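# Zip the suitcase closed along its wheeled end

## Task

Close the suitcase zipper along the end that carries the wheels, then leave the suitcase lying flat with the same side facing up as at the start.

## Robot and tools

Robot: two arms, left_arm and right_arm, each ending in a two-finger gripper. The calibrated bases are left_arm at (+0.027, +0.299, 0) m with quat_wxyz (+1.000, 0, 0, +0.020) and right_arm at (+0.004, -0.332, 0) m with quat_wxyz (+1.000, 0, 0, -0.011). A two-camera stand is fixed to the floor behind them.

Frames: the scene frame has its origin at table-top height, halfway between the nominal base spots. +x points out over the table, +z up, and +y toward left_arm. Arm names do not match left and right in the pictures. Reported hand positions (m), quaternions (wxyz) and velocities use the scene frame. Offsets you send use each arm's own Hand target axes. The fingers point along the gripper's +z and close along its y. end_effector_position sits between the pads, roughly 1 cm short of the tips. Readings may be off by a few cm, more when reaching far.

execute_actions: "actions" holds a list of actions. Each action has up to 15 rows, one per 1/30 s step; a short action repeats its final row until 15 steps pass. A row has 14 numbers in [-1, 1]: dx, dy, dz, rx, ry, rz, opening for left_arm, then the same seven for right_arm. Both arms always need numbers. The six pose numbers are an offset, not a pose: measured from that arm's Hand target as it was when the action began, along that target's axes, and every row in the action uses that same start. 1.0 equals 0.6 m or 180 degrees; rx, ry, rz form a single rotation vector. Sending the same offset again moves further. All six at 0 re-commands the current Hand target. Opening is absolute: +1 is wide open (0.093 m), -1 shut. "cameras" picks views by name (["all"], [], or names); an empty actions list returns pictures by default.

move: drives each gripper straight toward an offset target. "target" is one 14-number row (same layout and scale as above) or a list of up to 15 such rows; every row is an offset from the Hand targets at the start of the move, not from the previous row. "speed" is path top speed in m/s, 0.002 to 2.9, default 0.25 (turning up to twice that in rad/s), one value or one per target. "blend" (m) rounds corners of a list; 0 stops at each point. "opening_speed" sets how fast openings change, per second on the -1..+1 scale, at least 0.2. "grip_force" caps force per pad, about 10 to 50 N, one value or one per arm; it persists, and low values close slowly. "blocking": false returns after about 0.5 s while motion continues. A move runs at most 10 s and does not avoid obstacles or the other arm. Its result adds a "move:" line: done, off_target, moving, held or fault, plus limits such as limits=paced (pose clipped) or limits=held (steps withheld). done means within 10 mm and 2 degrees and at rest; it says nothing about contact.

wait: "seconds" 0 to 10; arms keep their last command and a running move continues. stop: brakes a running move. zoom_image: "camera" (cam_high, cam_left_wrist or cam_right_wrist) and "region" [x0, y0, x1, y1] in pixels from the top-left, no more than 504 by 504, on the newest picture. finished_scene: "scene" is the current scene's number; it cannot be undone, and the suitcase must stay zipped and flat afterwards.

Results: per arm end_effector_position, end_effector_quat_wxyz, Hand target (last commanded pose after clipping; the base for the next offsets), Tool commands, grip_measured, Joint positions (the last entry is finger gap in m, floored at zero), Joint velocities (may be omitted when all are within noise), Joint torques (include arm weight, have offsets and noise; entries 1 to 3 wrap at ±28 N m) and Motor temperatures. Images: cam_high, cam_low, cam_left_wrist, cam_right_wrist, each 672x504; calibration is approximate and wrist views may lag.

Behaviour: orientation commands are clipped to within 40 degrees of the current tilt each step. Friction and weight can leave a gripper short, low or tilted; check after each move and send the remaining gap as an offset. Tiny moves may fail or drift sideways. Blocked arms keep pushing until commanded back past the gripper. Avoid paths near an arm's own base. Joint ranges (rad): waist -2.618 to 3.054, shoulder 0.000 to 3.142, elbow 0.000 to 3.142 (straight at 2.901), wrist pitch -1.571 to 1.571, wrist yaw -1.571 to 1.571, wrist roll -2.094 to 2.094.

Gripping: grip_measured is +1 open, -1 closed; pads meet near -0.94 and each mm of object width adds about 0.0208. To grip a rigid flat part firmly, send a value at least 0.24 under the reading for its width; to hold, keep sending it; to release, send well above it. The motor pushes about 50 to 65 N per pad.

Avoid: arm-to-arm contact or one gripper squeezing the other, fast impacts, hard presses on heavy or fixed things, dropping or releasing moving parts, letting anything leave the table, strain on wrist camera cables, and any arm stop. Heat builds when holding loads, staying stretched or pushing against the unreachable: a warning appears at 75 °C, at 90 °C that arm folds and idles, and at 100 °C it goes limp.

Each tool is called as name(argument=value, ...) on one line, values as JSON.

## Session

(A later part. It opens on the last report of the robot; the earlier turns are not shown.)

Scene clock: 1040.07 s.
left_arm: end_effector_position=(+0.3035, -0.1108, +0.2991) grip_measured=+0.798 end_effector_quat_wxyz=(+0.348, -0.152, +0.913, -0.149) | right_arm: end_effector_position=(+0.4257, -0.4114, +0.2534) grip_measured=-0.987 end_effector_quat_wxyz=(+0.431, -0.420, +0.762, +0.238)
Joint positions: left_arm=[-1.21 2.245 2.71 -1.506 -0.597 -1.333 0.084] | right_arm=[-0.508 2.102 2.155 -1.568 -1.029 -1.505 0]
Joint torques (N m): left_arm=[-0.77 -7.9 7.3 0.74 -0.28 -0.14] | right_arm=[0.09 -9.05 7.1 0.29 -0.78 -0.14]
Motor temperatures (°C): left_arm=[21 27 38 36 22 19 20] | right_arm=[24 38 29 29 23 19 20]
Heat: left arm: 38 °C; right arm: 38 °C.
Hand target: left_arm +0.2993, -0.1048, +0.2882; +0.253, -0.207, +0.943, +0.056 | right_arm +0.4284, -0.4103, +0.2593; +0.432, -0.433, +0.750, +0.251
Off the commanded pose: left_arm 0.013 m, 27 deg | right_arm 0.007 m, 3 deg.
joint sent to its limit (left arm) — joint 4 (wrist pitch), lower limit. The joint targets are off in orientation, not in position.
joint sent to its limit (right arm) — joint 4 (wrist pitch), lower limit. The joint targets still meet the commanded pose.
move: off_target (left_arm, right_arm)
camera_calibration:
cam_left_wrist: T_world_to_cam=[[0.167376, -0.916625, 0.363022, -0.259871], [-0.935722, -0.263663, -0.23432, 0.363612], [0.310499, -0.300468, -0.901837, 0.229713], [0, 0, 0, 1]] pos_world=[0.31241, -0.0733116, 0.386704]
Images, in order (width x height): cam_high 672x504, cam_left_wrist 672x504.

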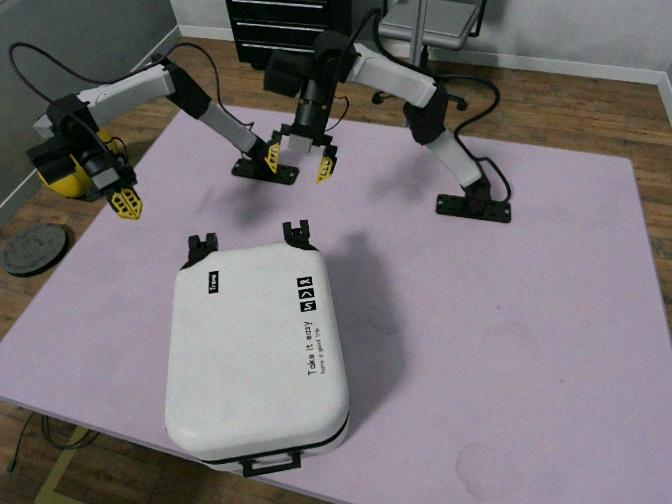

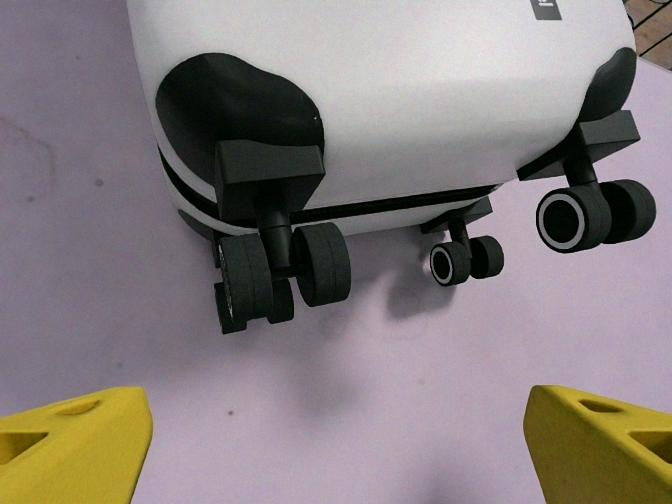

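move(target=[-0.02,-0.038,0.121,0.146,-0.038,-0.007,0.8,0,0,0,0,0,0,-1], speed=0.12, cameras=["cam_left_wrist"])

Scene clock: 1054.17 s.
left_arm: end_effector_position=(+0.3533, -0.1124, +0.2212) grip_measured=+0.798 end_effector_quat_wxyz=(+0.347, -0.151, +0.914, -0.145) | right_arm: end_effector_position=(+0.4257, -0.4114, +0.2534) grip_measured=-0.987 end_effector_quat_wxyz=(+0.431, -0.420, +0.762, +0.238)
Joint positions: left_arm=[-1.107 2.103 2.114 -1.004 -0.543 -1.23 0.084] | right_arm=[-0.508 2.102 2.155 -1.568 -1.029 -1.505 0]
Joint torques (N m): left_arm=[-0.21 -13.23 5.01 1.57 -0.19 0.09] | right_arm=[0.08 -9.06 7.02 0.28 -0.79 -0.15]
Heat: left arm: 36 °C; right arm: 36 °C.
Hand target: left_arm +0.3513, -0.1059, +0.2315; +0.349, -0.151, +0.912, -0.151 | right_arm +0.4284, -0.4103, +0.2593; +0.432, -0.433, +0.750, +0.251
Off the commanded pose: left_arm 0.012 m, 1 deg | right_arm 0.007 m, 3 deg.
joint sent to its limit (right arm) — joint 4 (wrist pitch), lower limit. The joint targets still meet the commanded pose.
move: off_target (left_arm, right_arm)
camera_calibration:
cam_left_wrist: T_world_to_cam=[[0.169004, -0.919186, 0.355718, -0.240571], [-0.936254, -0.262504, -0.233497, 0.391546], [0.308005, -0.29358, -0.904955, 0.145881], [0, 0, 0, 1]] pos_world=[0.362312, -0.0755197, 0.309016]
Images, in order (width x height): cam_left_wrist 672x504.

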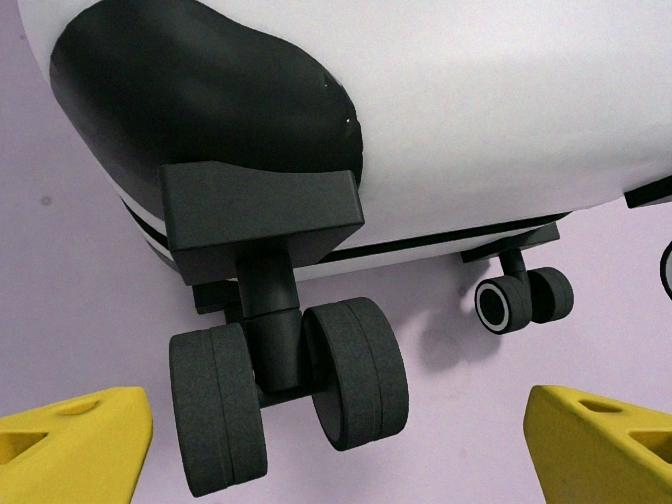

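move(target=[[0,0.019,0.035,0,0,0,0.8,0,0,0,0,0,0,-1],[0,0.019,0.035,0,0,0,-0.45,0,0,0,0,0,0,-1]], speed=0.1, opening_speed=0.5, cameras=["cam_left_wrist"])

Scene clock: 1064.03 s.
left_arm: end_effector_position=(+0.3650, -0.1031, +0.2001) grip_measured=+0.079 end_effector_quat_wxyz=(+0.345, -0.150, +0.916, -0.139) | right_arm: end_effector_position=(+0.4257, -0.4114, +0.2534) grip_measured=-0.987 end_effector_quat_wxyz=(+0.431, -0.420, +0.762, +0.238)
Joint positions: left_arm=[-1.073 2.078 1.996 -0.907 -0.524 -1.198 0.049] | right_arm=[-0.508 2.102 2.155 -1.568 -1.029 -1.505 0]
Joint torques (N m): left_arm=[-0.08 -13.12 5.19 1.73 -0.19 0.1] | right_arm=[0.01 -9.07 7.06 0.27 -0.76 -0.14]
Motor temperatures (°C): left_arm=[21 34 35 32 21 19 20] | right_arm=[22 35 30 28 22 19 20]
Heat: left arm: 35 °C; right arm: 35 °C.
Hand target: left_arm +0.3637, -0.0991, +0.2121; +0.349, -0.151, +0.912, -0.151 | right_arm +0.4284, -0.4103, +0.2593; +0.432, -0.433, +0.750, +0.251
Off the commanded pose: left_arm 0.013 m, 1 deg | right_arm 0.007 m, 3 deg.
joint sent to its limit (right arm) — joint 4 (wrist pitch), lower limit. The joint targets still meet the commanded pose.
move: off_target (left_arm, right_arm); target 2's new opening was sent with left_arm's hand 0.013 m and 1 deg from that target
camera_calibration:
cam_left_wrist: T_world_to_cam=[[0.172472, -0.922733, 0.344698, -0.225927], [-0.937733, -0.260929, -0.229288, 0.399958], [0.301513, -0.283689, -0.91028, 0.130347], [0, 0, 0, 1]] pos_world=[0.374719, -0.0671315, 0.288234]
Images, in order (width x height): cam_left_wrist 672x504.

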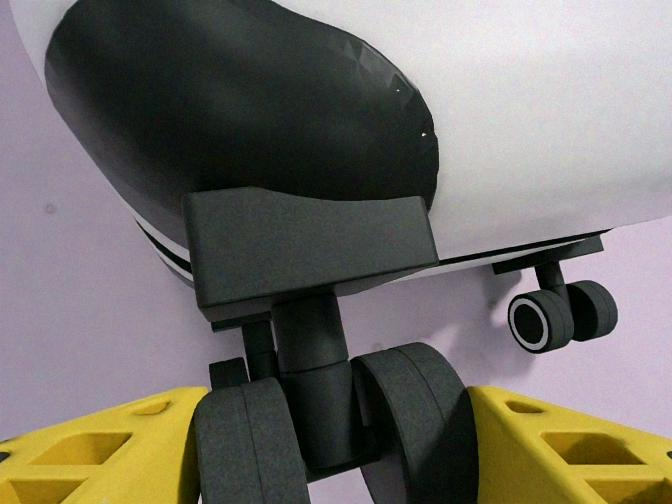

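move(target=[-0.002,0.083,-0.042,0.092,0.059,0.111,-0.45,0,0,0,0,0,0,-1], speed=0.08, cameras=["cam_high","cam_left_wrist"])

Scene clock: 1076.23 s.
left_arm: end_effector_position=(+0.3556, -0.0343, +0.2034) grip_measured=+0.072 end_effector_quat_wxyz=(+0.317, +0.019, +0.928, -0.193) | right_arm: end_effector_position=(+0.4257, -0.4114, +0.2534) grip_measured=-0.987 end_effector_quat_wxyz=(+0.431, -0.420, +0.762, +0.238)
Joint positions: left_arm=[-0.905 1.698 1.477 -0.612 -0.202 -0.745 0.049] | right_arm=[-0.508 2.102 2.155 -1.568 -1.029 -1.505 0]
Joint torques (N m): left_arm=[-1.5 -10.17 5.6 2.25 0.8 0.67] | right_arm=[-0.05 -8.99 7.06 0.28 -0.78 -0.15]
Heat: left arm: 37 °C; right arm: 35 °C.
Hand target: left_arm +0.3389, -0.0491, +0.2117; +0.302, +0.075, +0.922, -0.230 | right_arm +0.4284, -0.4103, +0.2593; +0.432, -0.433, +0.750, +0.251
Off the commanded pose: left_arm 0.024 m, 8 deg | right_arm 0.007 m, 3 deg.
joint sent to its limit (right arm) — joint 4 (wrist pitch), lower limit. The joint targets still meet the commanded pose.
move: off_target (left_arm, right_arm)
camera_calibration:
cam_left_wrist: T_world_to_cam=[[-0.167085, -0.928267, 0.33227, -0.0389087], [-0.968024, 0.0904925, -0.233969, 0.433584], [0.187118, -0.360738, -0.913704, 0.194467], [0, 0, 0, 1]] pos_world=[0.37683, -0.00520204, 0.292059]
Images, in order (width x height): cam_high 672x504, cam_left_wrist 672x504.

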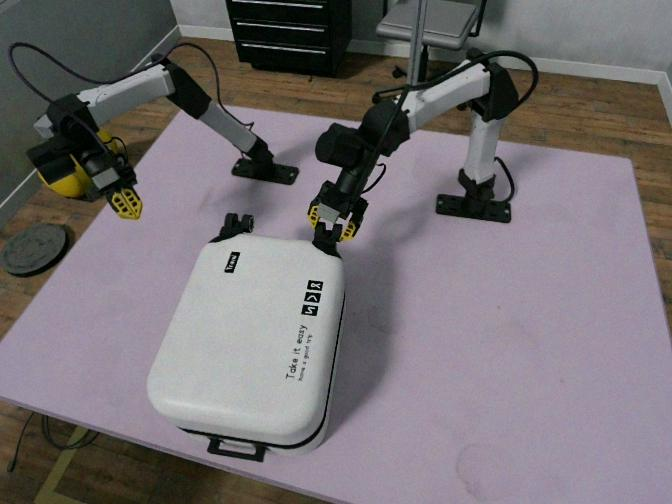

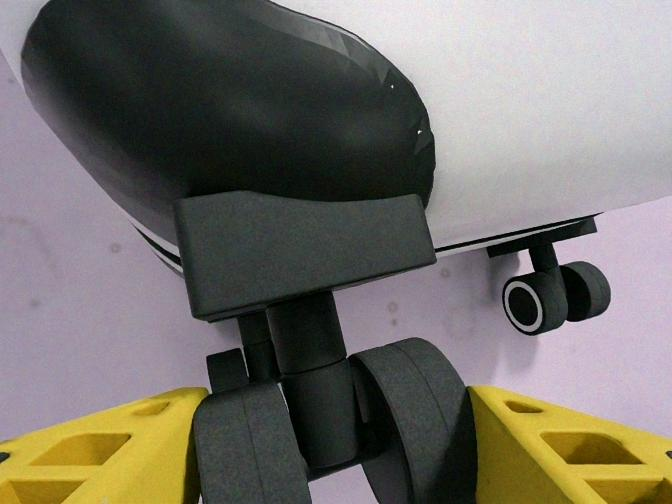

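move(target=[[0,0,0,0,0,0,-0.45,0.0225,0.392,-0.004,0.081,-0.166,0.022,-0.5],[0,0,0,0,0,0,-0.45,0.036,0.484,0.42,0.081,-0.166,0.022,-0.5]], blend=[0.04,0], cameras=["cam_high","cam_right_wrist"])

Scene clock: 1107.27 s.
left_arm: end_effector_position=(+0.3471, -0.0225, +0.2041) grip_measured=+0.071 end_effector_quat_wxyz=(+0.299, +0.031, +0.935, -0.190) | right_arm: end_effector_position=(+0.2774, -0.0879, +0.0946) grip_measured=-0.503 end_effector_quat_wxyz=(+0.608, -0.289, +0.693, +0.258)
Joint positions: left_arm=[-0.888 1.662 1.462 -0.661 -0.164 -0.721 0.049] | right_arm=[0.692 1.773 0.177 1.467 -0.126 -0.01 0.021]
Joint torques (N m): left_arm=[-2.97 -6.99 6.84 2.74 0.49 0.46] | right_arm=[0.39 -3.88 3.06 2.89 0.13 0.1]
Heat: left arm: 36 °C; right arm: 34 °C.
Hand target: left_arm +0.3388, -0.0492, +0.2117; +0.302, +0.075, +0.922, -0.230 | right_arm +0.2801, -0.0855, +0.1148; +0.653, -0.271, +0.653, +0.272
Off the commanded pose: left_arm 0.029 m, 7 deg | right_arm 0.021 m, 7 deg.
joint sent to its limit (right arm) — joint 4 (wrist pitch), upper limit. The joint targets still meet the commanded pose.
move: off_target (left_arm, right_arm); limits=paced
camera_calibration:
cam_right_wrist: T_world_to_cam=[[0.705865, -0.708138, 0.0172008, -0.261458], [-0.379252, -0.398321, -0.83517, 0.185598], [0.598267, 0.582994, -0.549723, 0.0199912], [0, 0, 0, 1]] pos_world=[0.242982, -0.122876, 0.170492]
Images, in order (width x height): cam_high 672x504, cam_right_wrist 672x504.

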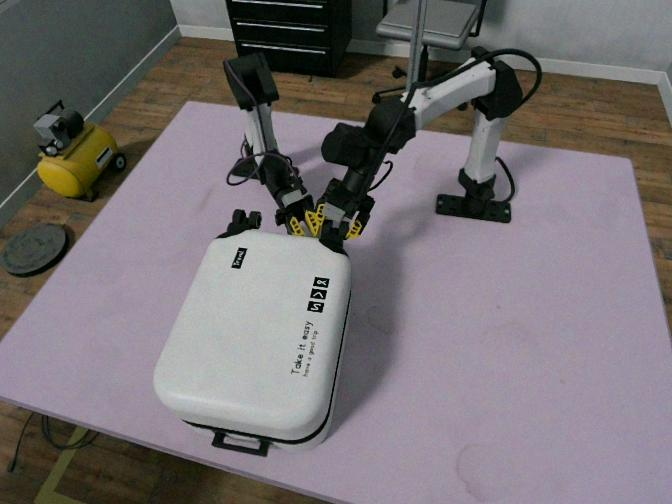

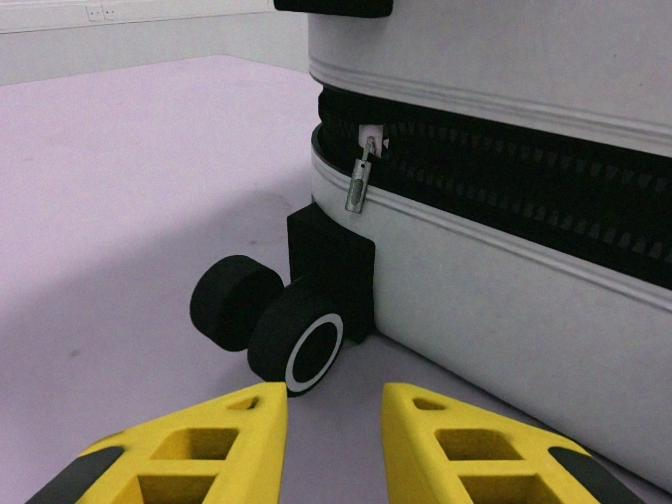

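zoom_image(camera="cam_right_wrist", region=[290, 80, 450, 240])

Scaled by 3.150 from the camera's 672x504 image, which has a finer 960x720 frame.

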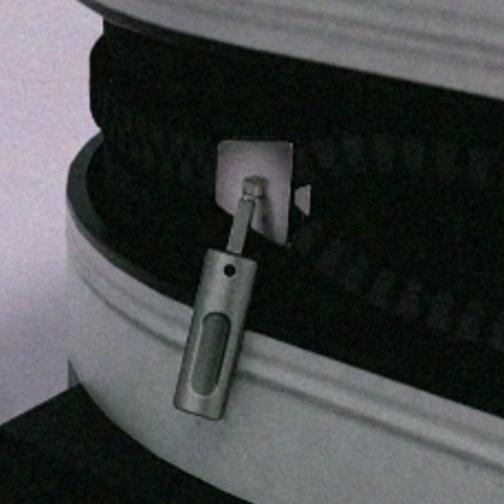

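move(target=[0,0,0,0,0,0,-0.45,-0.05,-0.012,0.085,0,0,0.08,-0.5], speed=0.1, cameras=["cam_high","cam_right_wrist"])

Scene clock: 1131.13 s.
left_arm: end_effector_position=(+0.3471, -0.0225, +0.2041) grip_measured=+0.070 end_effector_quat_wxyz=(+0.299, +0.031, +0.935, -0.190) | right_arm: end_effector_position=(+0.3160, -0.0575, +0.1305) grip_measured=-0.503 end_effector_quat_wxyz=(+0.599, -0.194, +0.696, +0.346)
Joint positions: left_arm=[-0.888 1.662 1.462 -0.661 -0.164 -0.721 0.049] | right_arm=[0.692 1.773 0.374 1.355 -0.125 0.246 0.021]
Joint torques (N m): left_arm=[-2.93 -6.95 6.78 2.73 0.54 0.46] | right_arm=[0.1 -6.6 5.46 2.09 0.06 0.04]
Motor temperatures (°C): left_arm=[21 36 31 38 21 19 22] | right_arm=[20 30 29 41 20 19 20]
Heat: left arm: 38 °C; right arm: 41 °C.
Hand target: left_arm +0.3388, -0.0492, +0.2117; +0.302, +0.075, +0.922, -0.230 | right_arm +0.3212, -0.0545, +0.1449; +0.613, -0.187, +0.682, +0.351
Off the commanded pose: left_arm 0.029 m, 7 deg | right_arm 0.015 m, 2 deg.
move: off_target (left_arm, right_arm)
camera_calibration:
cam_right_wrist: T_world_to_cam=[[0.677619, -0.699459, -0.227134, -0.226508], [-0.484059, -0.191698, -0.853779, 0.289673], [0.553642, 0.688483, -0.468477, 0.00857496], [0, 0, 0, 1]] pos_world=[0.288957, -0.108807, 0.199886]
Images, in order (width x height): cam_high 672x504, cam_right_wrist 672x504.

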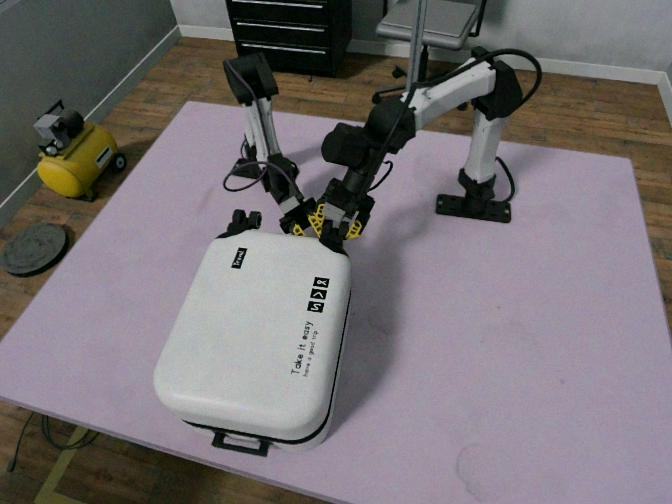

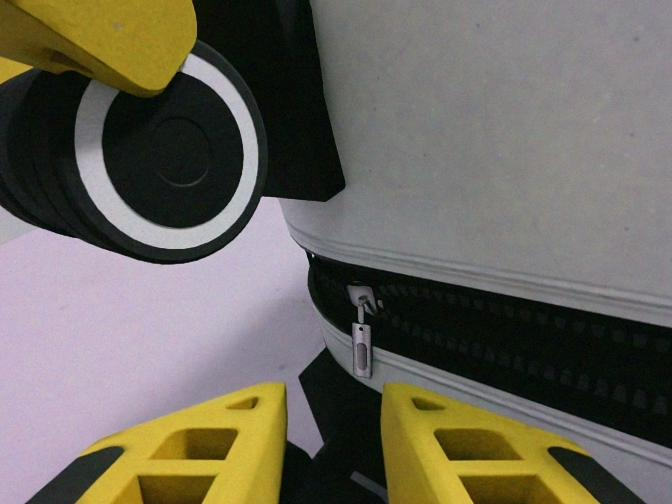

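move(target=[[0,0,0,0,0,0,-0.45,0.005,-0.011,0.048,0,0,0,-0.5],[0,0,0,0,0,0,-0.45,0.005,-0.011,0.048,0,0,0,-0.68]], speed=0.08, cameras=["cam_right_wrist"])

zoom_image(camera="cam_right_wrist", region=[260, 250, 440, 440])

Scene clock: 1143.77 s.
left_arm: end_effector_position=(+0.3471, -0.0225, +0.2041) grip_measured=+0.070 end_effector_quat_wxyz=(+0.299, +0.031, +0.935, -0.190) | right_arm: end_effector_position=(+0.3384, -0.0397, +0.1332) grip_measured=-0.677 end_effector_quat_wxyz=(+0.605, -0.193, +0.690, +0.348)
Joint positions: left_arm=[-0.888 1.662 1.462 -0.661 -0.164 -0.721 0.049] | right_arm=[0.692 1.854 0.489 1.339 -0.125 0.247 0.013]
Joint torques (N m): left_arm=[-2.95 -7.04 6.72 2.75 0.53 0.47] | right_arm=[-0.72 -5.83 5.83 2.1 -0.01 0.05]
Heat: left arm: 38 °C; right arm: 39 °C.
Hand target: left_arm +0.3388, -0.0492, +0.2117; +0.302, +0.075, +0.922, -0.230 | right_arm +0.3456, -0.0381, +0.1404; +0.613, -0.187, +0.682, +0.352
Off the commanded pose: left_arm 0.029 m, 7 deg | right_arm 0.010 m, 2 deg.
move: off_target (left_arm)
camera_calibration:
cam_right_wrist: T_world_to_cam=[[0.680643, -0.696852, -0.226105, -0.229698], [-0.472683, -0.181917, -0.862251, 0.303915], [0.559729, 0.693761, -0.45321, -0.018718], [0, 0, 0, 1]] pos_world=[0.310474, -0.0917923, 0.201632]
Images, in order (width x height): cam_right_wrist 672x504.

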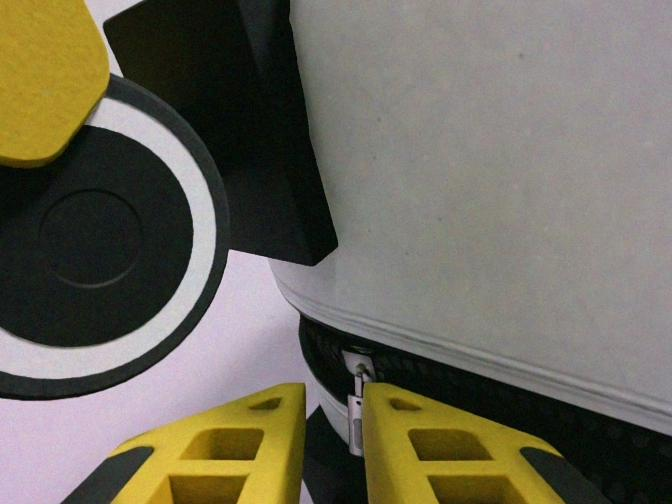

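Scaled by 2.653 from the camera's 672x504 image, which has a finer 960x720 frame.

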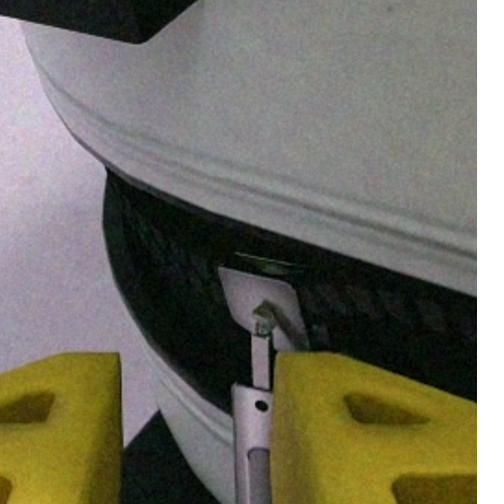

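move(target=[[0,0,0,0,0,0,-0.45,0.01,-0.008,0.024,0,0,0,-0.68],[0,0,0,0,0,0,-0.45,0.01,-0.008,0.024,0,0,0,-1]], speed=0.06, opening_speed=0.5, cameras=["cam_right_wrist"])

zoom_image(camera="cam_right_wrist", region=[260, 250, 440, 440])

Scene clock: 1155.80 s.
left_arm: end_effector_position=(+0.3471, -0.0225, +0.2041) grip_measured=+0.070 end_effector_quat_wxyz=(+0.299, +0.031, +0.935, -0.190) | right_arm: end_effector_position=(+0.3511, -0.0324, +0.1238) grip_measured=-0.987 end_effector_quat_wxyz=(+0.602, -0.192, +0.694, +0.345)
Joint positions: left_arm=[-0.888 1.662 1.462 -0.661 -0.164 -0.721 0.049] | right_arm=[0.687 1.922 0.546 1.339 -0.125 0.247 0]
Joint torques (N m): left_arm=[-2.81 -7.05 6.75 2.76 0.48 0.45] | right_arm=[-0.79 -6.37 5.71 2.21 -0.06 0.06]
Heat: left arm: 39 °C; right arm: 38 °C.
Hand target: left_arm +0.3388, -0.0492, +0.2117; +0.302, +0.075, +0.922, -0.230 | right_arm +0.3580, -0.0302, +0.1333; +0.613, -0.186, +0.682, +0.351
Off the commanded pose: left_arm 0.029 m, 7 deg | right_arm 0.012 m, 2 deg.
move: off_target (left_arm, right_arm); target 2's new opening was sent with right_arm's hand 0.012 m and 2 deg from that target
camera_calibration:
cam_right_wrist: T_world_to_cam=[[0.675414, -0.701572, -0.227184, -0.233542], [-0.48105, -0.185661, -0.856809, 0.305288], [0.558933, 0.687988, -0.462889, -0.0339474], [0, 0, 0, 1]] pos_world=[0.323571, -0.0838108, 0.192803]
Images, in order (width x height): cam_right_wrist 672x504.

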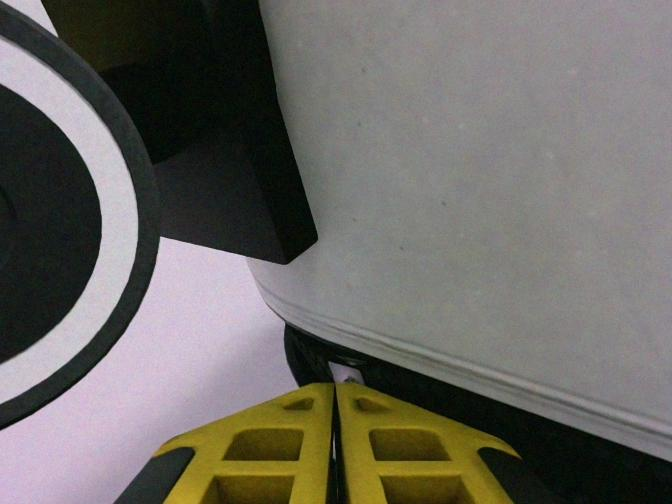

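Scaled by 2.653 from the camera's 672x504 image, which has a finer 960x720 frame.

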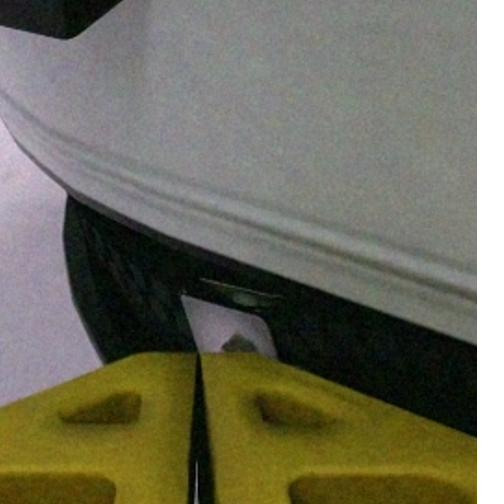

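move(target=[0,0,0,0,0,0,-0.45,0,0,0,0,0,0,-0.6], cameras=["cam_right_wrist"])

zoom_image(camera="cam_right_wrist", region=[260, 330, 430, 500])

Scene clock: 1166.30 s.
left_arm: end_effector_position=(+0.3471, -0.0225, +0.2041) grip_measured=+0.070 end_effector_quat_wxyz=(+0.299, +0.031, +0.935, -0.190) | right_arm: end_effector_position=(+0.3511, -0.0324, +0.1238) grip_measured=-0.603 end_effector_quat_wxyz=(+0.602, -0.192, +0.694, +0.345)
Joint positions: left_arm=[-0.888 1.662 1.462 -0.661 -0.164 -0.721 0.049] | right_arm=[0.687 1.922 0.546 1.339 -0.125 0.247 0.016]
Joint torques (N m): left_arm=[-2.82 -7.13 6.9 2.73 0.51 0.45] | right_arm=[-0.76 -6.27 5.7 2.21 -0.08 0.03]
Heat: left arm: 39 °C; right arm: 38 °C.
Hand target: left_arm +0.3388, -0.0492, +0.2117; +0.302, +0.075, +0.922, -0.230 | right_arm +0.3580, -0.0302, +0.1333; +0.613, -0.187, +0.682, +0.351
Off the commanded pose: left_arm 0.029 m, 7 deg | right_arm 0.012 m, 2 deg.
move: off_target (left_arm, right_arm)
camera_calibration:
cam_right_wrist: T_world_to_cam=[[0.675414, -0.701572, -0.227184, -0.233542], [-0.48105, -0.185661, -0.856809, 0.305288], [0.558933, 0.687988, -0.462889, -0.0339474], [0, 0, 0, 1]] pos_world=[0.323571, -0.0838108, 0.192803]
Images, in order (width x height): cam_right_wrist 672x504.

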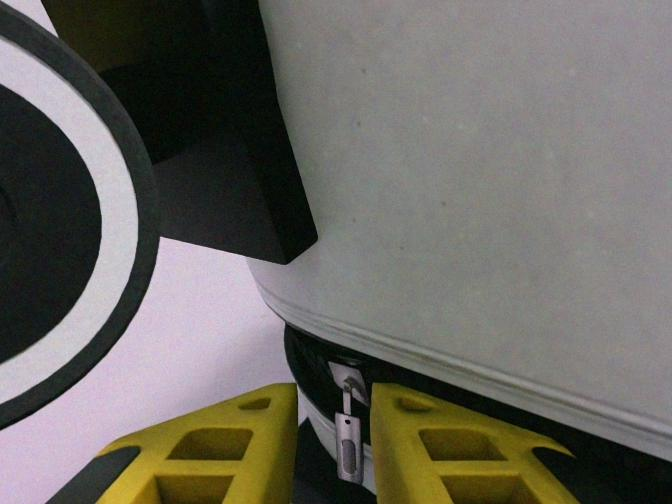

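Scaled by 2.965 from the camera's 672x504 image, which has a finer 960x720 frame.

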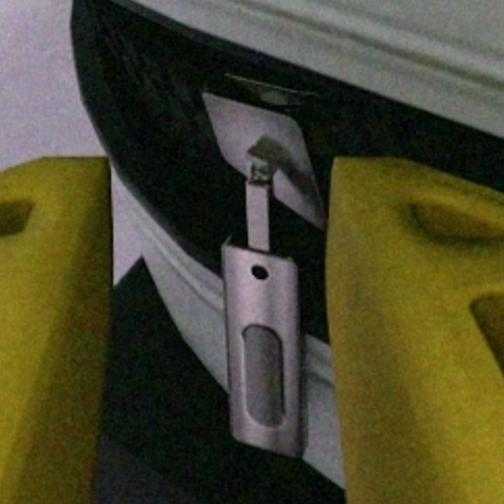

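move(target=[0,0,0,0,0,0,-0.45,0.045,0,0.04,0,0,0,-0.6], speed=0.06, cameras=["cam_right_wrist"])

zoom_image(camera="cam_right_wrist", region=[260, 330, 430, 500])

Scene clock: 1173.33 s.
left_arm: end_effector_position=(+0.3516, -0.0195, +0.2043) grip_measured=+0.070 end_effector_quat_wxyz=(+0.307, +0.029, +0.933, -0.185) | right_arm: end_effector_position=(+0.3547, -0.0088, +0.1095) grip_measured=-0.603 end_effector_quat_wxyz=(+0.607, -0.204, +0.677, +0.363)
Joint positions: left_arm=[-0.883 1.662 1.457 -0.65 -0.18 -0.714 0.049] | right_arm=[0.718 2.069 0.62 1.45 -0.135 0.247 0.016]
Joint torques (N m): left_arm=[-3.29 -7.21 7.01 2.62 0.63 0.4] | right_arm=[-0.77 -5.49 6.87 1.86 0.33 0.05]
Heat: left arm: 39 °C; right arm: 39 °C.
Hand target: left_arm +0.3389, -0.0491, +0.2116; +0.303, +0.075, +0.922, -0.230 | right_arm +0.3700, -0.0083, +0.1072; +0.613, -0.187, +0.682, +0.352
Off the commanded pose: left_arm 0.033 m, 8 deg | right_arm 0.016 m, 3 deg.
move: off_target (left_arm, right_arm)
camera_calibration:
cam_right_wrist: T_world_to_cam=[[0.709644, -0.668213, -0.223377, -0.234965], [-0.4485, -0.183921, -0.874654, 0.289603], [0.543371, 0.720878, -0.430212, -0.0565205], [0, 0, 0, 1]] pos_world=[0.32734, -0.062998, 0.176501]
Images, in order (width x height): cam_right_wrist 672x504.

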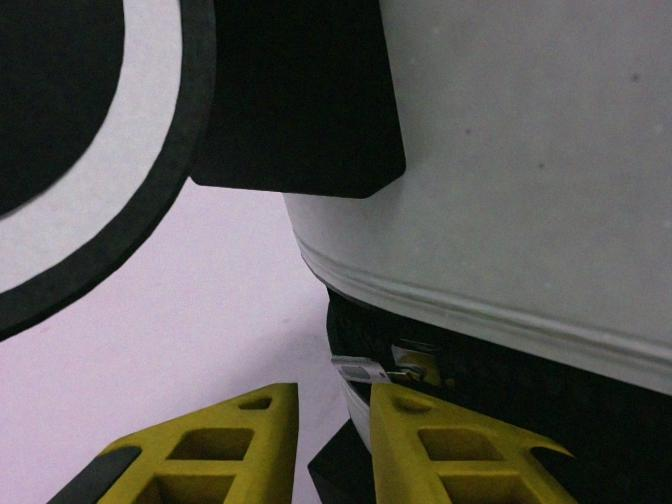

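Scaled by 2.965 from the camera's 672x504 image, which has a finer 960x720 frame.

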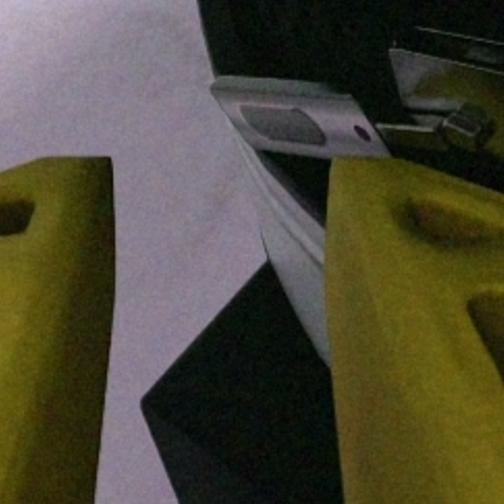

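move(target=[0,0,0,0,0,0,-0.45,0.0,-0.022,-0.06,0,0,0,-0.6], speed=0.06, cameras=["cam_right_wrist"])

zoom_image(camera="cam_right_wrist", region=[260, 270, 430, 440])

Scene clock: 1181.37 s.
left_arm: end_effector_position=(+0.3510, -0.0211, +0.2046) grip_measured=+0.070 end_effector_quat_wxyz=(+0.306, +0.030, +0.933, -0.189) | right_arm: end_effector_position=(+0.3526, -0.0412, +0.0828) grip_measured=-0.603 end_effector_quat_wxyz=(+0.587, -0.193, +0.709, +0.340)
Joint positions: left_arm=[-0.883 1.662 1.457 -0.647 -0.171 -0.714 0.049] | right_arm=[0.659 2.069 0.529 1.459 -0.154 0.247 0.016]
Joint torques (N m): left_arm=[-3.25 -7.2 7.08 2.6 0.58 0.4] | right_arm=[-0.57 -8.55 2.54 2.7 -0.04 0.04]
Heat: left arm: 38 °C; right arm: 38 °C.
Hand target: left_arm +0.3389, -0.0490, +0.2116; +0.303, +0.075, +0.922, -0.230 | right_arm +0.3538, -0.0430, +0.1039; +0.613, -0.187, +0.682, +0.351
Off the commanded pose: left_arm 0.031 m, 7 deg | right_arm 0.021 m, 5 deg.
move: off_target (left_arm, right_arm)
camera_calibration:
cam_right_wrist: T_world_to_cam=[[0.667575, -0.706954, -0.23358, -0.246965], [-0.51151, -0.207512, -0.833844, 0.277133], [0.541019, 0.676132, -0.500144, -0.03881], [0, 0, 0, 1]] pos_world=[0.327621, -0.0908438, 0.153989]
Images, in order (width x height): cam_right_wrist 672x504.

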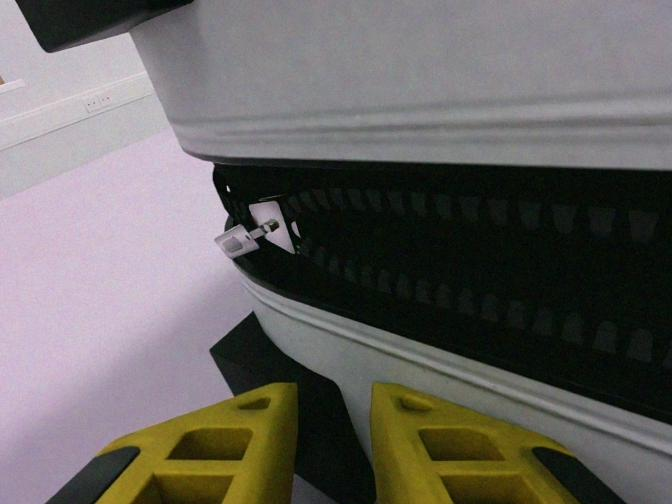

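Scaled by 2.965 from the camera's 672x504 image, which has a finer 960x720 frame.

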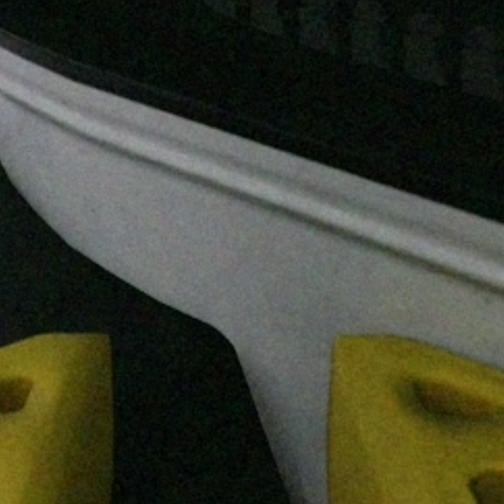

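move(target=[0,0,0,0,0,0,-0.45,-0.09,0.0,-0.03,0,0,0,-0.5], speed=0.1, cameras=["cam_right_wrist"])

Scene clock: 1188.17 s.
left_arm: end_effector_position=(+0.3510, -0.0211, +0.2046) grip_measured=+0.070 end_effector_quat_wxyz=(+0.306, +0.030, +0.933, -0.189) | right_arm: end_effector_position=(+0.3519, -0.0622, +0.1422) grip_measured=-0.503 end_effector_quat_wxyz=(+0.602, -0.190, +0.694, +0.346)
Joint positions: left_arm=[-0.883 1.662 1.457 -0.647 -0.171 -0.714 0.049] | right_arm=[0.601 1.791 0.487 1.268 -0.21 0.248 0.021]
Joint torques (N m): left_arm=[-3.22 -7.05 7.12 2.56 0.57 0.37] | right_arm=[-0.64 -9.52 3.45 2.05 -0.1 0.01]
Heat: left arm: 37 °C; right arm: 42 °C.
Hand target: left_arm +0.3389, -0.0490, +0.2116; +0.303, +0.075, +0.922, -0.230 | right_arm +0.3506, -0.0652, +0.1561; +0.613, -0.187, +0.682, +0.352
Off the commanded pose: left_arm 0.031 m, 7 deg | right_arm 0.014 m, 2 deg.
move: off_target (left_arm, right_arm)
camera_calibration:
cam_right_wrist: T_world_to_cam=[[0.673787, -0.701999, -0.230668, -0.24985], [-0.482297, -0.181301, -0.857041, 0.316633], [0.559822, 0.688714, -0.46073, -0.00592241], [0, 0, 0, 1]] pos_world=[0.324372, -0.11391, 0.211007]
Images, in order (width x height): cam_right_wrist 672x504.

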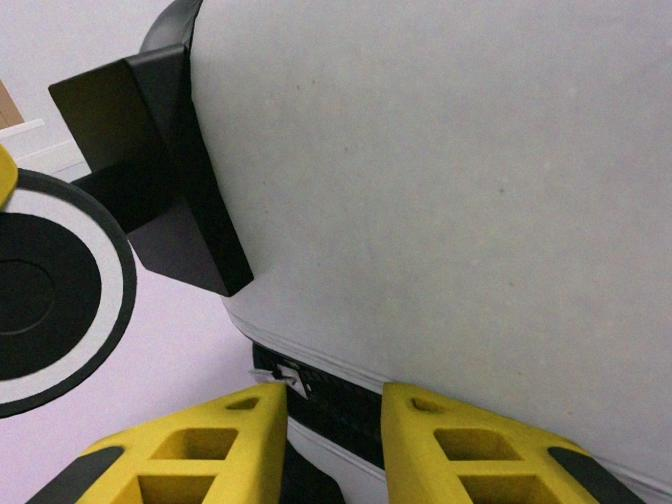

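move(target=[[0,0,0,0,0,0,-0.45,0.01,0.078,0.065,0,0,0,-1],[0,0,0,0,0,0,-0.45,0.11,0.055,0.065,0,0,0,-1],[0,0,0,0,0,0,-0.45,0.1,-0.02,-0.06,0,0,0,-1]], speed=0.08, cameras=["cam_right_wrist"])

Scene clock: 1209.53 s.
left_arm: end_effector_position=(+0.3467, -0.0261, +0.2047) grip_measured=+0.069 end_effector_quat_wxyz=(+0.301, +0.032, +0.933, -0.196) | right_arm: end_effector_position=(+0.3190, -0.0884, +0.0583) grip_measured=-0.987 end_effector_quat_wxyz=(+0.543, -0.190, +0.749, +0.330)
Joint positions: left_arm=[-0.893 1.662 1.457 -0.645 -0.16 -0.723 0.048] | right_arm=[0.582 1.985 0.321 1.464 -0.23 0.251 0]
Joint torques (N m): left_arm=[-2.52 -6.89 7.19 2.6 0.49 0.46] | right_arm=[-0.69 -9.68 1.94 2.89 -0.1 -0.13]
Heat: left arm: 36 °C; right arm: 42 °C.
Hand target: left_arm +0.3389, -0.0491, +0.2116; +0.303, +0.075, +0.922, -0.230 | right_arm +0.3228, -0.0883, +0.0951; +0.613, -0.187, +0.682, +0.352
Off the commanded pose: left_arm 0.025 m, 6 deg | right_arm 0.037 m, 11 deg.
joint sent to its limit (right arm) — joint 4 (wrist pitch), upper limit. The joint targets are off in orientation, not in position.
move: off_target (left_arm, right_arm)
camera_calibration:
cam_right_wrist: T_world_to_cam=[[0.639705, -0.721754, -0.264289, -0.254219], [-0.597585, -0.250781, -0.761578, 0.249226], [0.483393, 0.645121, -0.591735, 0.0200745], [0, 0, 0, 1]] pos_world=[0.301856, -0.133933, 0.134497]
Images, in order (width x height): cam_right_wrist 672x504.

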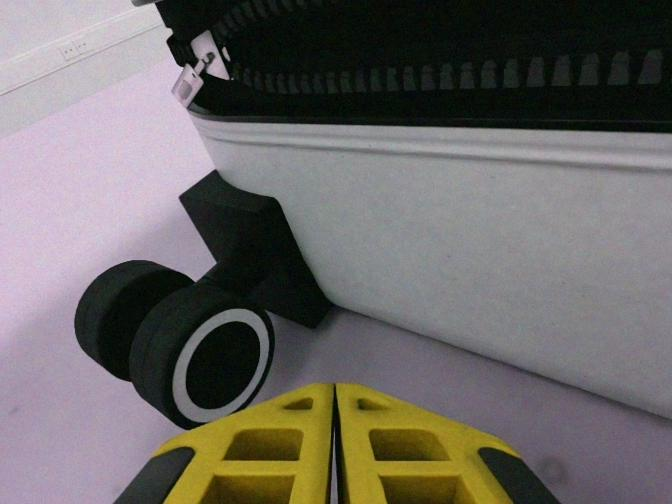

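move(target=[0,0,0,0,0,0,-0.45,-0.02,0.055,0.055,0,0,0.2,-0.4], speed=0.1, cameras=["cam_right_wrist"])

Scene clock: 1224.10 s.
left_arm: end_effector_position=(+0.3467, -0.0261, +0.2047) grip_measured=+0.069 end_effector_quat_wxyz=(+0.301, +0.032, +0.933, -0.196) | right_arm: end_effector_position=(+0.3190, -0.0498, +0.0799) grip_measured=-0.403 end_effector_quat_wxyz=(+0.440, +0.034, +0.748, +0.496)
Joint positions: left_arm=[-0.893 1.662 1.457 -0.645 -0.16 -0.723 0.048] | right_arm=[0.706 1.985 0.4 1.462 -0.113 0.877 0.026]
Joint torques (N m): left_arm=[-2.48 -6.91 7.3 2.6 0.48 0.49] | right_arm=[0.46 -8.99 4.46 2.72 0.12 0.03]
Motor temperatures (°C): left_arm=[21 35 32 36 20 19 23] | right_arm=[20 33 28 51 19 19 20]
Heat: left arm: 36 °C; right arm: 51 °C.
Hand target: left_arm +0.3389, -0.0491, +0.2116; +0.303, +0.075, +0.922, -0.230 | right_arm +0.3256, -0.0444, +0.1150; +0.475, +0.033, +0.706, +0.524
Off the commanded pose: left_arm 0.025 m, 6 deg | right_arm 0.036 m, 7 deg.
move: off_target (left_arm, right_arm)
camera_calibration:
cam_right_wrist: T_world_to_cam=[[0.387207, -0.527525, -0.756167, -0.0911734], [-0.847177, 0.120061, -0.517568, 0.353972], [0.363816, 0.841013, -0.400418, 0.0405871], [0, 0, 0, 1]] pos_world=[0.320413, -0.124729, 0.130514]
Images, in order (width x height): cam_right_wrist 672x504.

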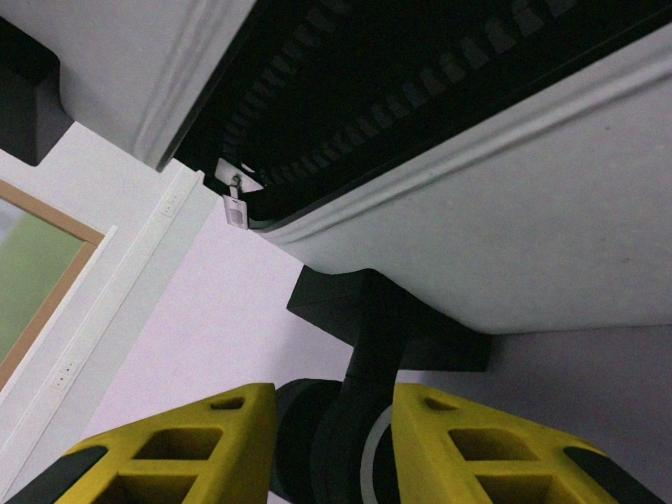

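move(target=[[0,0,0,0,0,0,-0.45,-0.055,0.046,0,0,0,0,-0.4],[0,0,0,0,0,0,-0.45,-0.055,0.046,0.065,0,0,0,-0.4]], speed=0.1, cameras=["cam_right_wrist"])

Scene clock: 1235.43 s.
left_arm: end_effector_position=(+0.3575, -0.0148, +0.2044) grip_measured=+0.069 end_effector_quat_wxyz=(+0.314, +0.031, +0.932, -0.179) | right_arm: end_effector_position=(+0.3428, -0.0327, +0.1398) grip_measured=-0.403 end_effector_quat_wxyz=(+0.457, +0.027, +0.723, +0.517)
Joint positions: left_arm=[-0.868 1.662 1.454 -0.642 -0.184 -0.691 0.048] | right_arm=[0.693 1.816 0.532 1.236 -0.14 0.878 0.026]
Joint torques (N m): left_arm=[-4.41 -7.35 7.31 2.55 0.7 0.2] | right_arm=[0.42 -5.33 9.73 1.97 0.27 0.01]
Heat: left arm: 36 °C; right arm: 53 °C.
Hand target: left_arm +0.3389, -0.0491, +0.2117; +0.303, +0.075, +0.922, -0.230 | right_arm +0.3587, -0.0224, +0.1572; +0.475, +0.033, +0.706, +0.524
Off the commanded pose: left_arm 0.040 m, 8 deg | right_arm 0.026 m, 3 deg.
move: off_target (left_arm, right_arm)
camera_calibration:
cam_right_wrist: T_world_to_cam=[[0.435579, -0.485333, -0.758105, -0.0609931], [-0.818915, 0.135981, -0.557573, 0.399497], [0.373697, 0.86369, -0.338216, 0.0301224], [0, 0, 0, 1]] pos_world=[0.342464, -0.109942, 0.186697]
Images, in order (width x height): cam_right_wrist 672x504.

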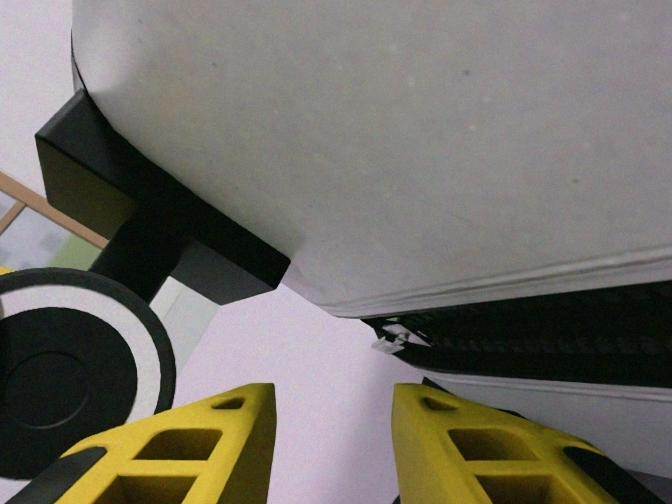

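zoom_image(camera="cam_right_wrist", region=[350, 290, 450, 390])

Scaled by 5.040 from the camera's 672x504 image, which has a finer 960x720 frame.

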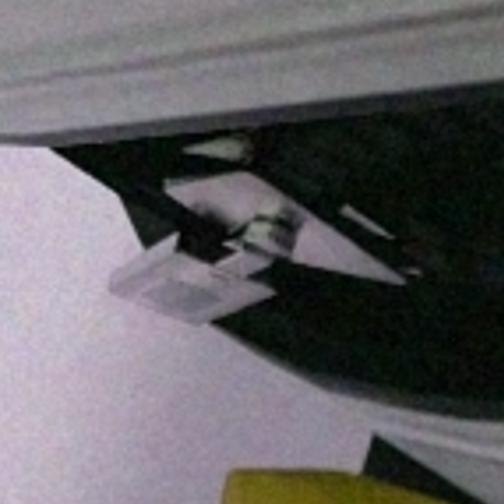

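move(target=[0,0,0,0,0,0,-0.45,0.016,-0.028,-0.02,0,0,-0.38,-0.4], speed=0.1, cameras=["cam_right_wrist"])

zoom_image(camera="cam_right_wrist", region=[260, 270, 440, 450])

Scene clock: 1257.27 s.
left_arm: end_effector_position=(+0.3576, -0.0147, +0.2044) grip_measured=+0.069 end_effector_quat_wxyz=(+0.314, +0.032, +0.932, -0.179) | right_arm: end_effector_position=(+0.3555, -0.0468, +0.1717) grip_measured=-0.403 end_effector_quat_wxyz=(+0.725, -0.316, +0.585, +0.182)
Joint positions: left_arm=[-0.868 1.662 1.454 -0.642 -0.185 -0.69 0.048] | right_arm=[0.667 1.858 0.532 1.443 -0.095 -0.238 0.026]
Joint torques (N m): left_arm=[-4.34 -7.36 7.34 2.54 0.7 0.18] | right_arm=[1.14 -3.6 4.15 1.22 -0.39 -0.65]
Heat: left arm: 37 °C; right arm: 48 °C.
Hand target: left_arm +0.3389, -0.0491, +0.2117; +0.303, +0.075, +0.922, -0.230 | right_arm +0.3525, -0.0332, +0.1382; +0.687, -0.369, +0.603, +0.166
Off the commanded pose: left_arm 0.040 m, 8 deg | right_arm 0.036 m, 8 deg.
move: off_target (left_arm, right_arm)
camera_calibration:
cam_right_wrist: T_world_to_cam=[[0.616428, -0.741914, 0.263779, -0.300909], [-0.0889607, -0.39847, -0.912857, 0.206071], [0.78237, 0.539245, -0.311629, -0.116674], [0, 0, 0, 1]] pos_world=[0.295103, -0.07822, 0.231128]
Images, in order (width x height): cam_right_wrist 672x504.

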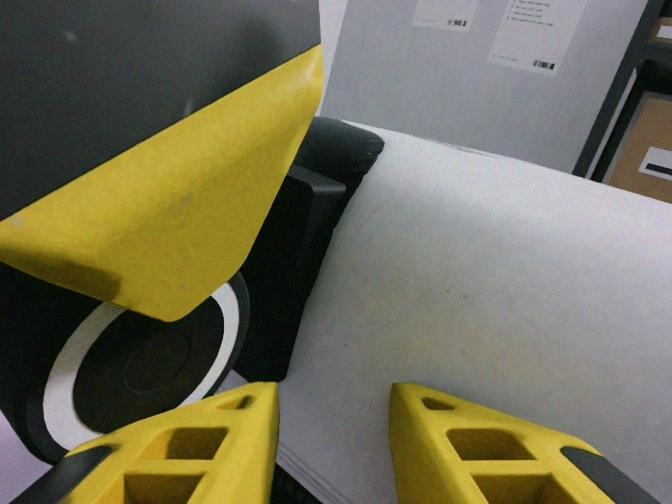

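Scaled by 2.800 from the camera's 672x504 image, which has a finer 960x720 frame.

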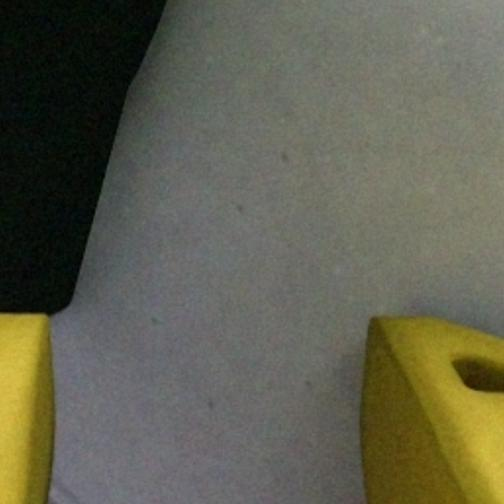

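move(target=[0,0,0,0,0,0,-0.45,0.04,0.0,-0.06,0,0,0,-0.4], speed=0.1, cameras=["cam_right_wrist"])

Scene clock: 1261.70 s.
left_arm: end_effector_position=(+0.3511, -0.0223, +0.2044) grip_measured=+0.069 end_effector_quat_wxyz=(+0.306, +0.033, +0.932, -0.192) | right_arm: end_effector_position=(+0.3316, -0.0629, +0.0990) grip_measured=-0.403 end_effector_quat_wxyz=(+0.658, -0.375, +0.631, +0.168)
Joint positions: left_arm=[-0.882 1.662 1.454 -0.639 -0.166 -0.708 0.048] | right_arm=[0.644 1.933 0.403 1.451 -0.164 -0.3 0.026]
Joint torques (N m): left_arm=[-3.22 -7.09 7.3 2.51 0.57 0.34] | right_arm=[-0.69 -5.63 2.66 2.82 -0.1 -0.13]
Heat: left arm: 37 °C; right arm: 47 °C.
Hand target: left_arm +0.3388, -0.0492, +0.2117; +0.303, +0.075, +0.922, -0.230 | right_arm +0.3323, -0.0639, +0.1153; +0.687, -0.370, +0.603, +0.167
Off the commanded pose: left_arm 0.030 m, 7 deg | right_arm 0.016 m, 5 deg.
move: off_target (left_arm, right_arm)
camera_calibration:
cam_right_wrist: T_world_to_cam=[[0.680031, -0.667099, 0.304199, -0.299426], [-0.167339, -0.545169, -0.821455, 0.138873], [0.713832, 0.50771, -0.482363, -0.0742489], [0, 0, 0, 1]] pos_world=[0.279859, -0.0863403, 0.169348]
Images, in order (width x height): cam_right_wrist 672x504.

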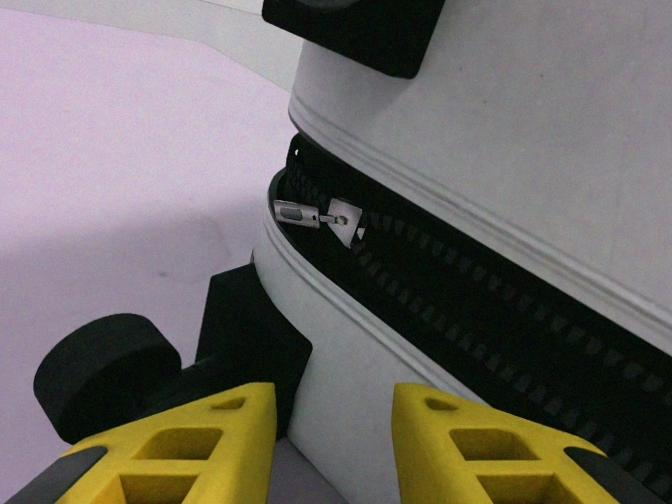

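move(target=[0,0,0,0,0,0,-0.45,-0.043,0.0145,0.027,0,0,0.5,-0.5], speed=0.1, cameras=["cam_right_wrist"])

zoom_image(camera="cam_right_wrist", region=[240, 270, 440, 470])

Scene clock: 1289.10 s.
left_arm: end_effector_position=(+0.3511, -0.0223, +0.2044) grip_measured=+0.069 end_effector_quat_wxyz=(+0.306, +0.033, +0.932, -0.192) | right_arm: end_effector_position=(+0.3273, -0.0453, +0.1093) grip_measured=-0.497 end_effector_quat_wxyz=(+0.350, +0.169, +0.714, +0.583)
Joint positions: left_arm=[-0.882 1.662 1.454 -0.639 -0.166 -0.708 0.048] | right_arm=[0.7 1.891 0.436 1.378 -0.119 1.255 0.021]
Joint torques (N m): left_arm=[-3.19 -7.09 7.46 2.53 0.55 0.32] | right_arm=[0.51 -10.28 5.29 2.13 0.14 0]
Heat: left arm: 39 °C; right arm: 50 °C.
Hand target: left_arm +0.3388, -0.0492, +0.2117; +0.303, +0.075, +0.922, -0.230 | right_arm +0.3323, -0.0411, +0.1372; +0.368, +0.165, +0.688, +0.604
Off the commanded pose: left_arm 0.030 m, 7 deg | right_arm 0.029 m, 4 deg.
move: off_target (left_arm, right_arm)
camera_calibration:
cam_right_wrist: T_world_to_cam=[[0.170351, -0.287297, -0.942571, 0.0324901], [-0.930754, 0.267159, -0.249645, 0.380387], [0.323539, 0.919829, -0.221892, 0.0427273], [0, 0, 0, 1]] pos_world=[0.334688, -0.131591, 0.135067]
Images, in order (width x height): cam_right_wrist 672x504.

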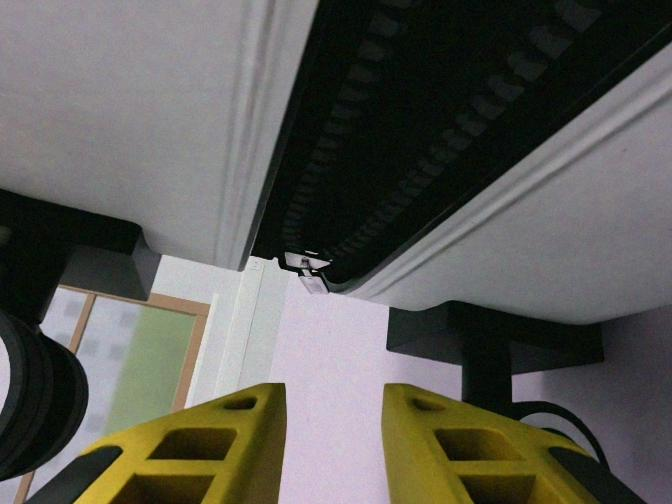

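Scaled by 2.520 from the camera's 672x504 image, which has a finer 960x720 frame.

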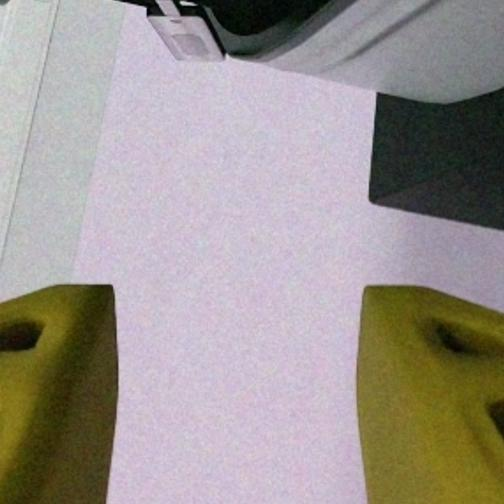

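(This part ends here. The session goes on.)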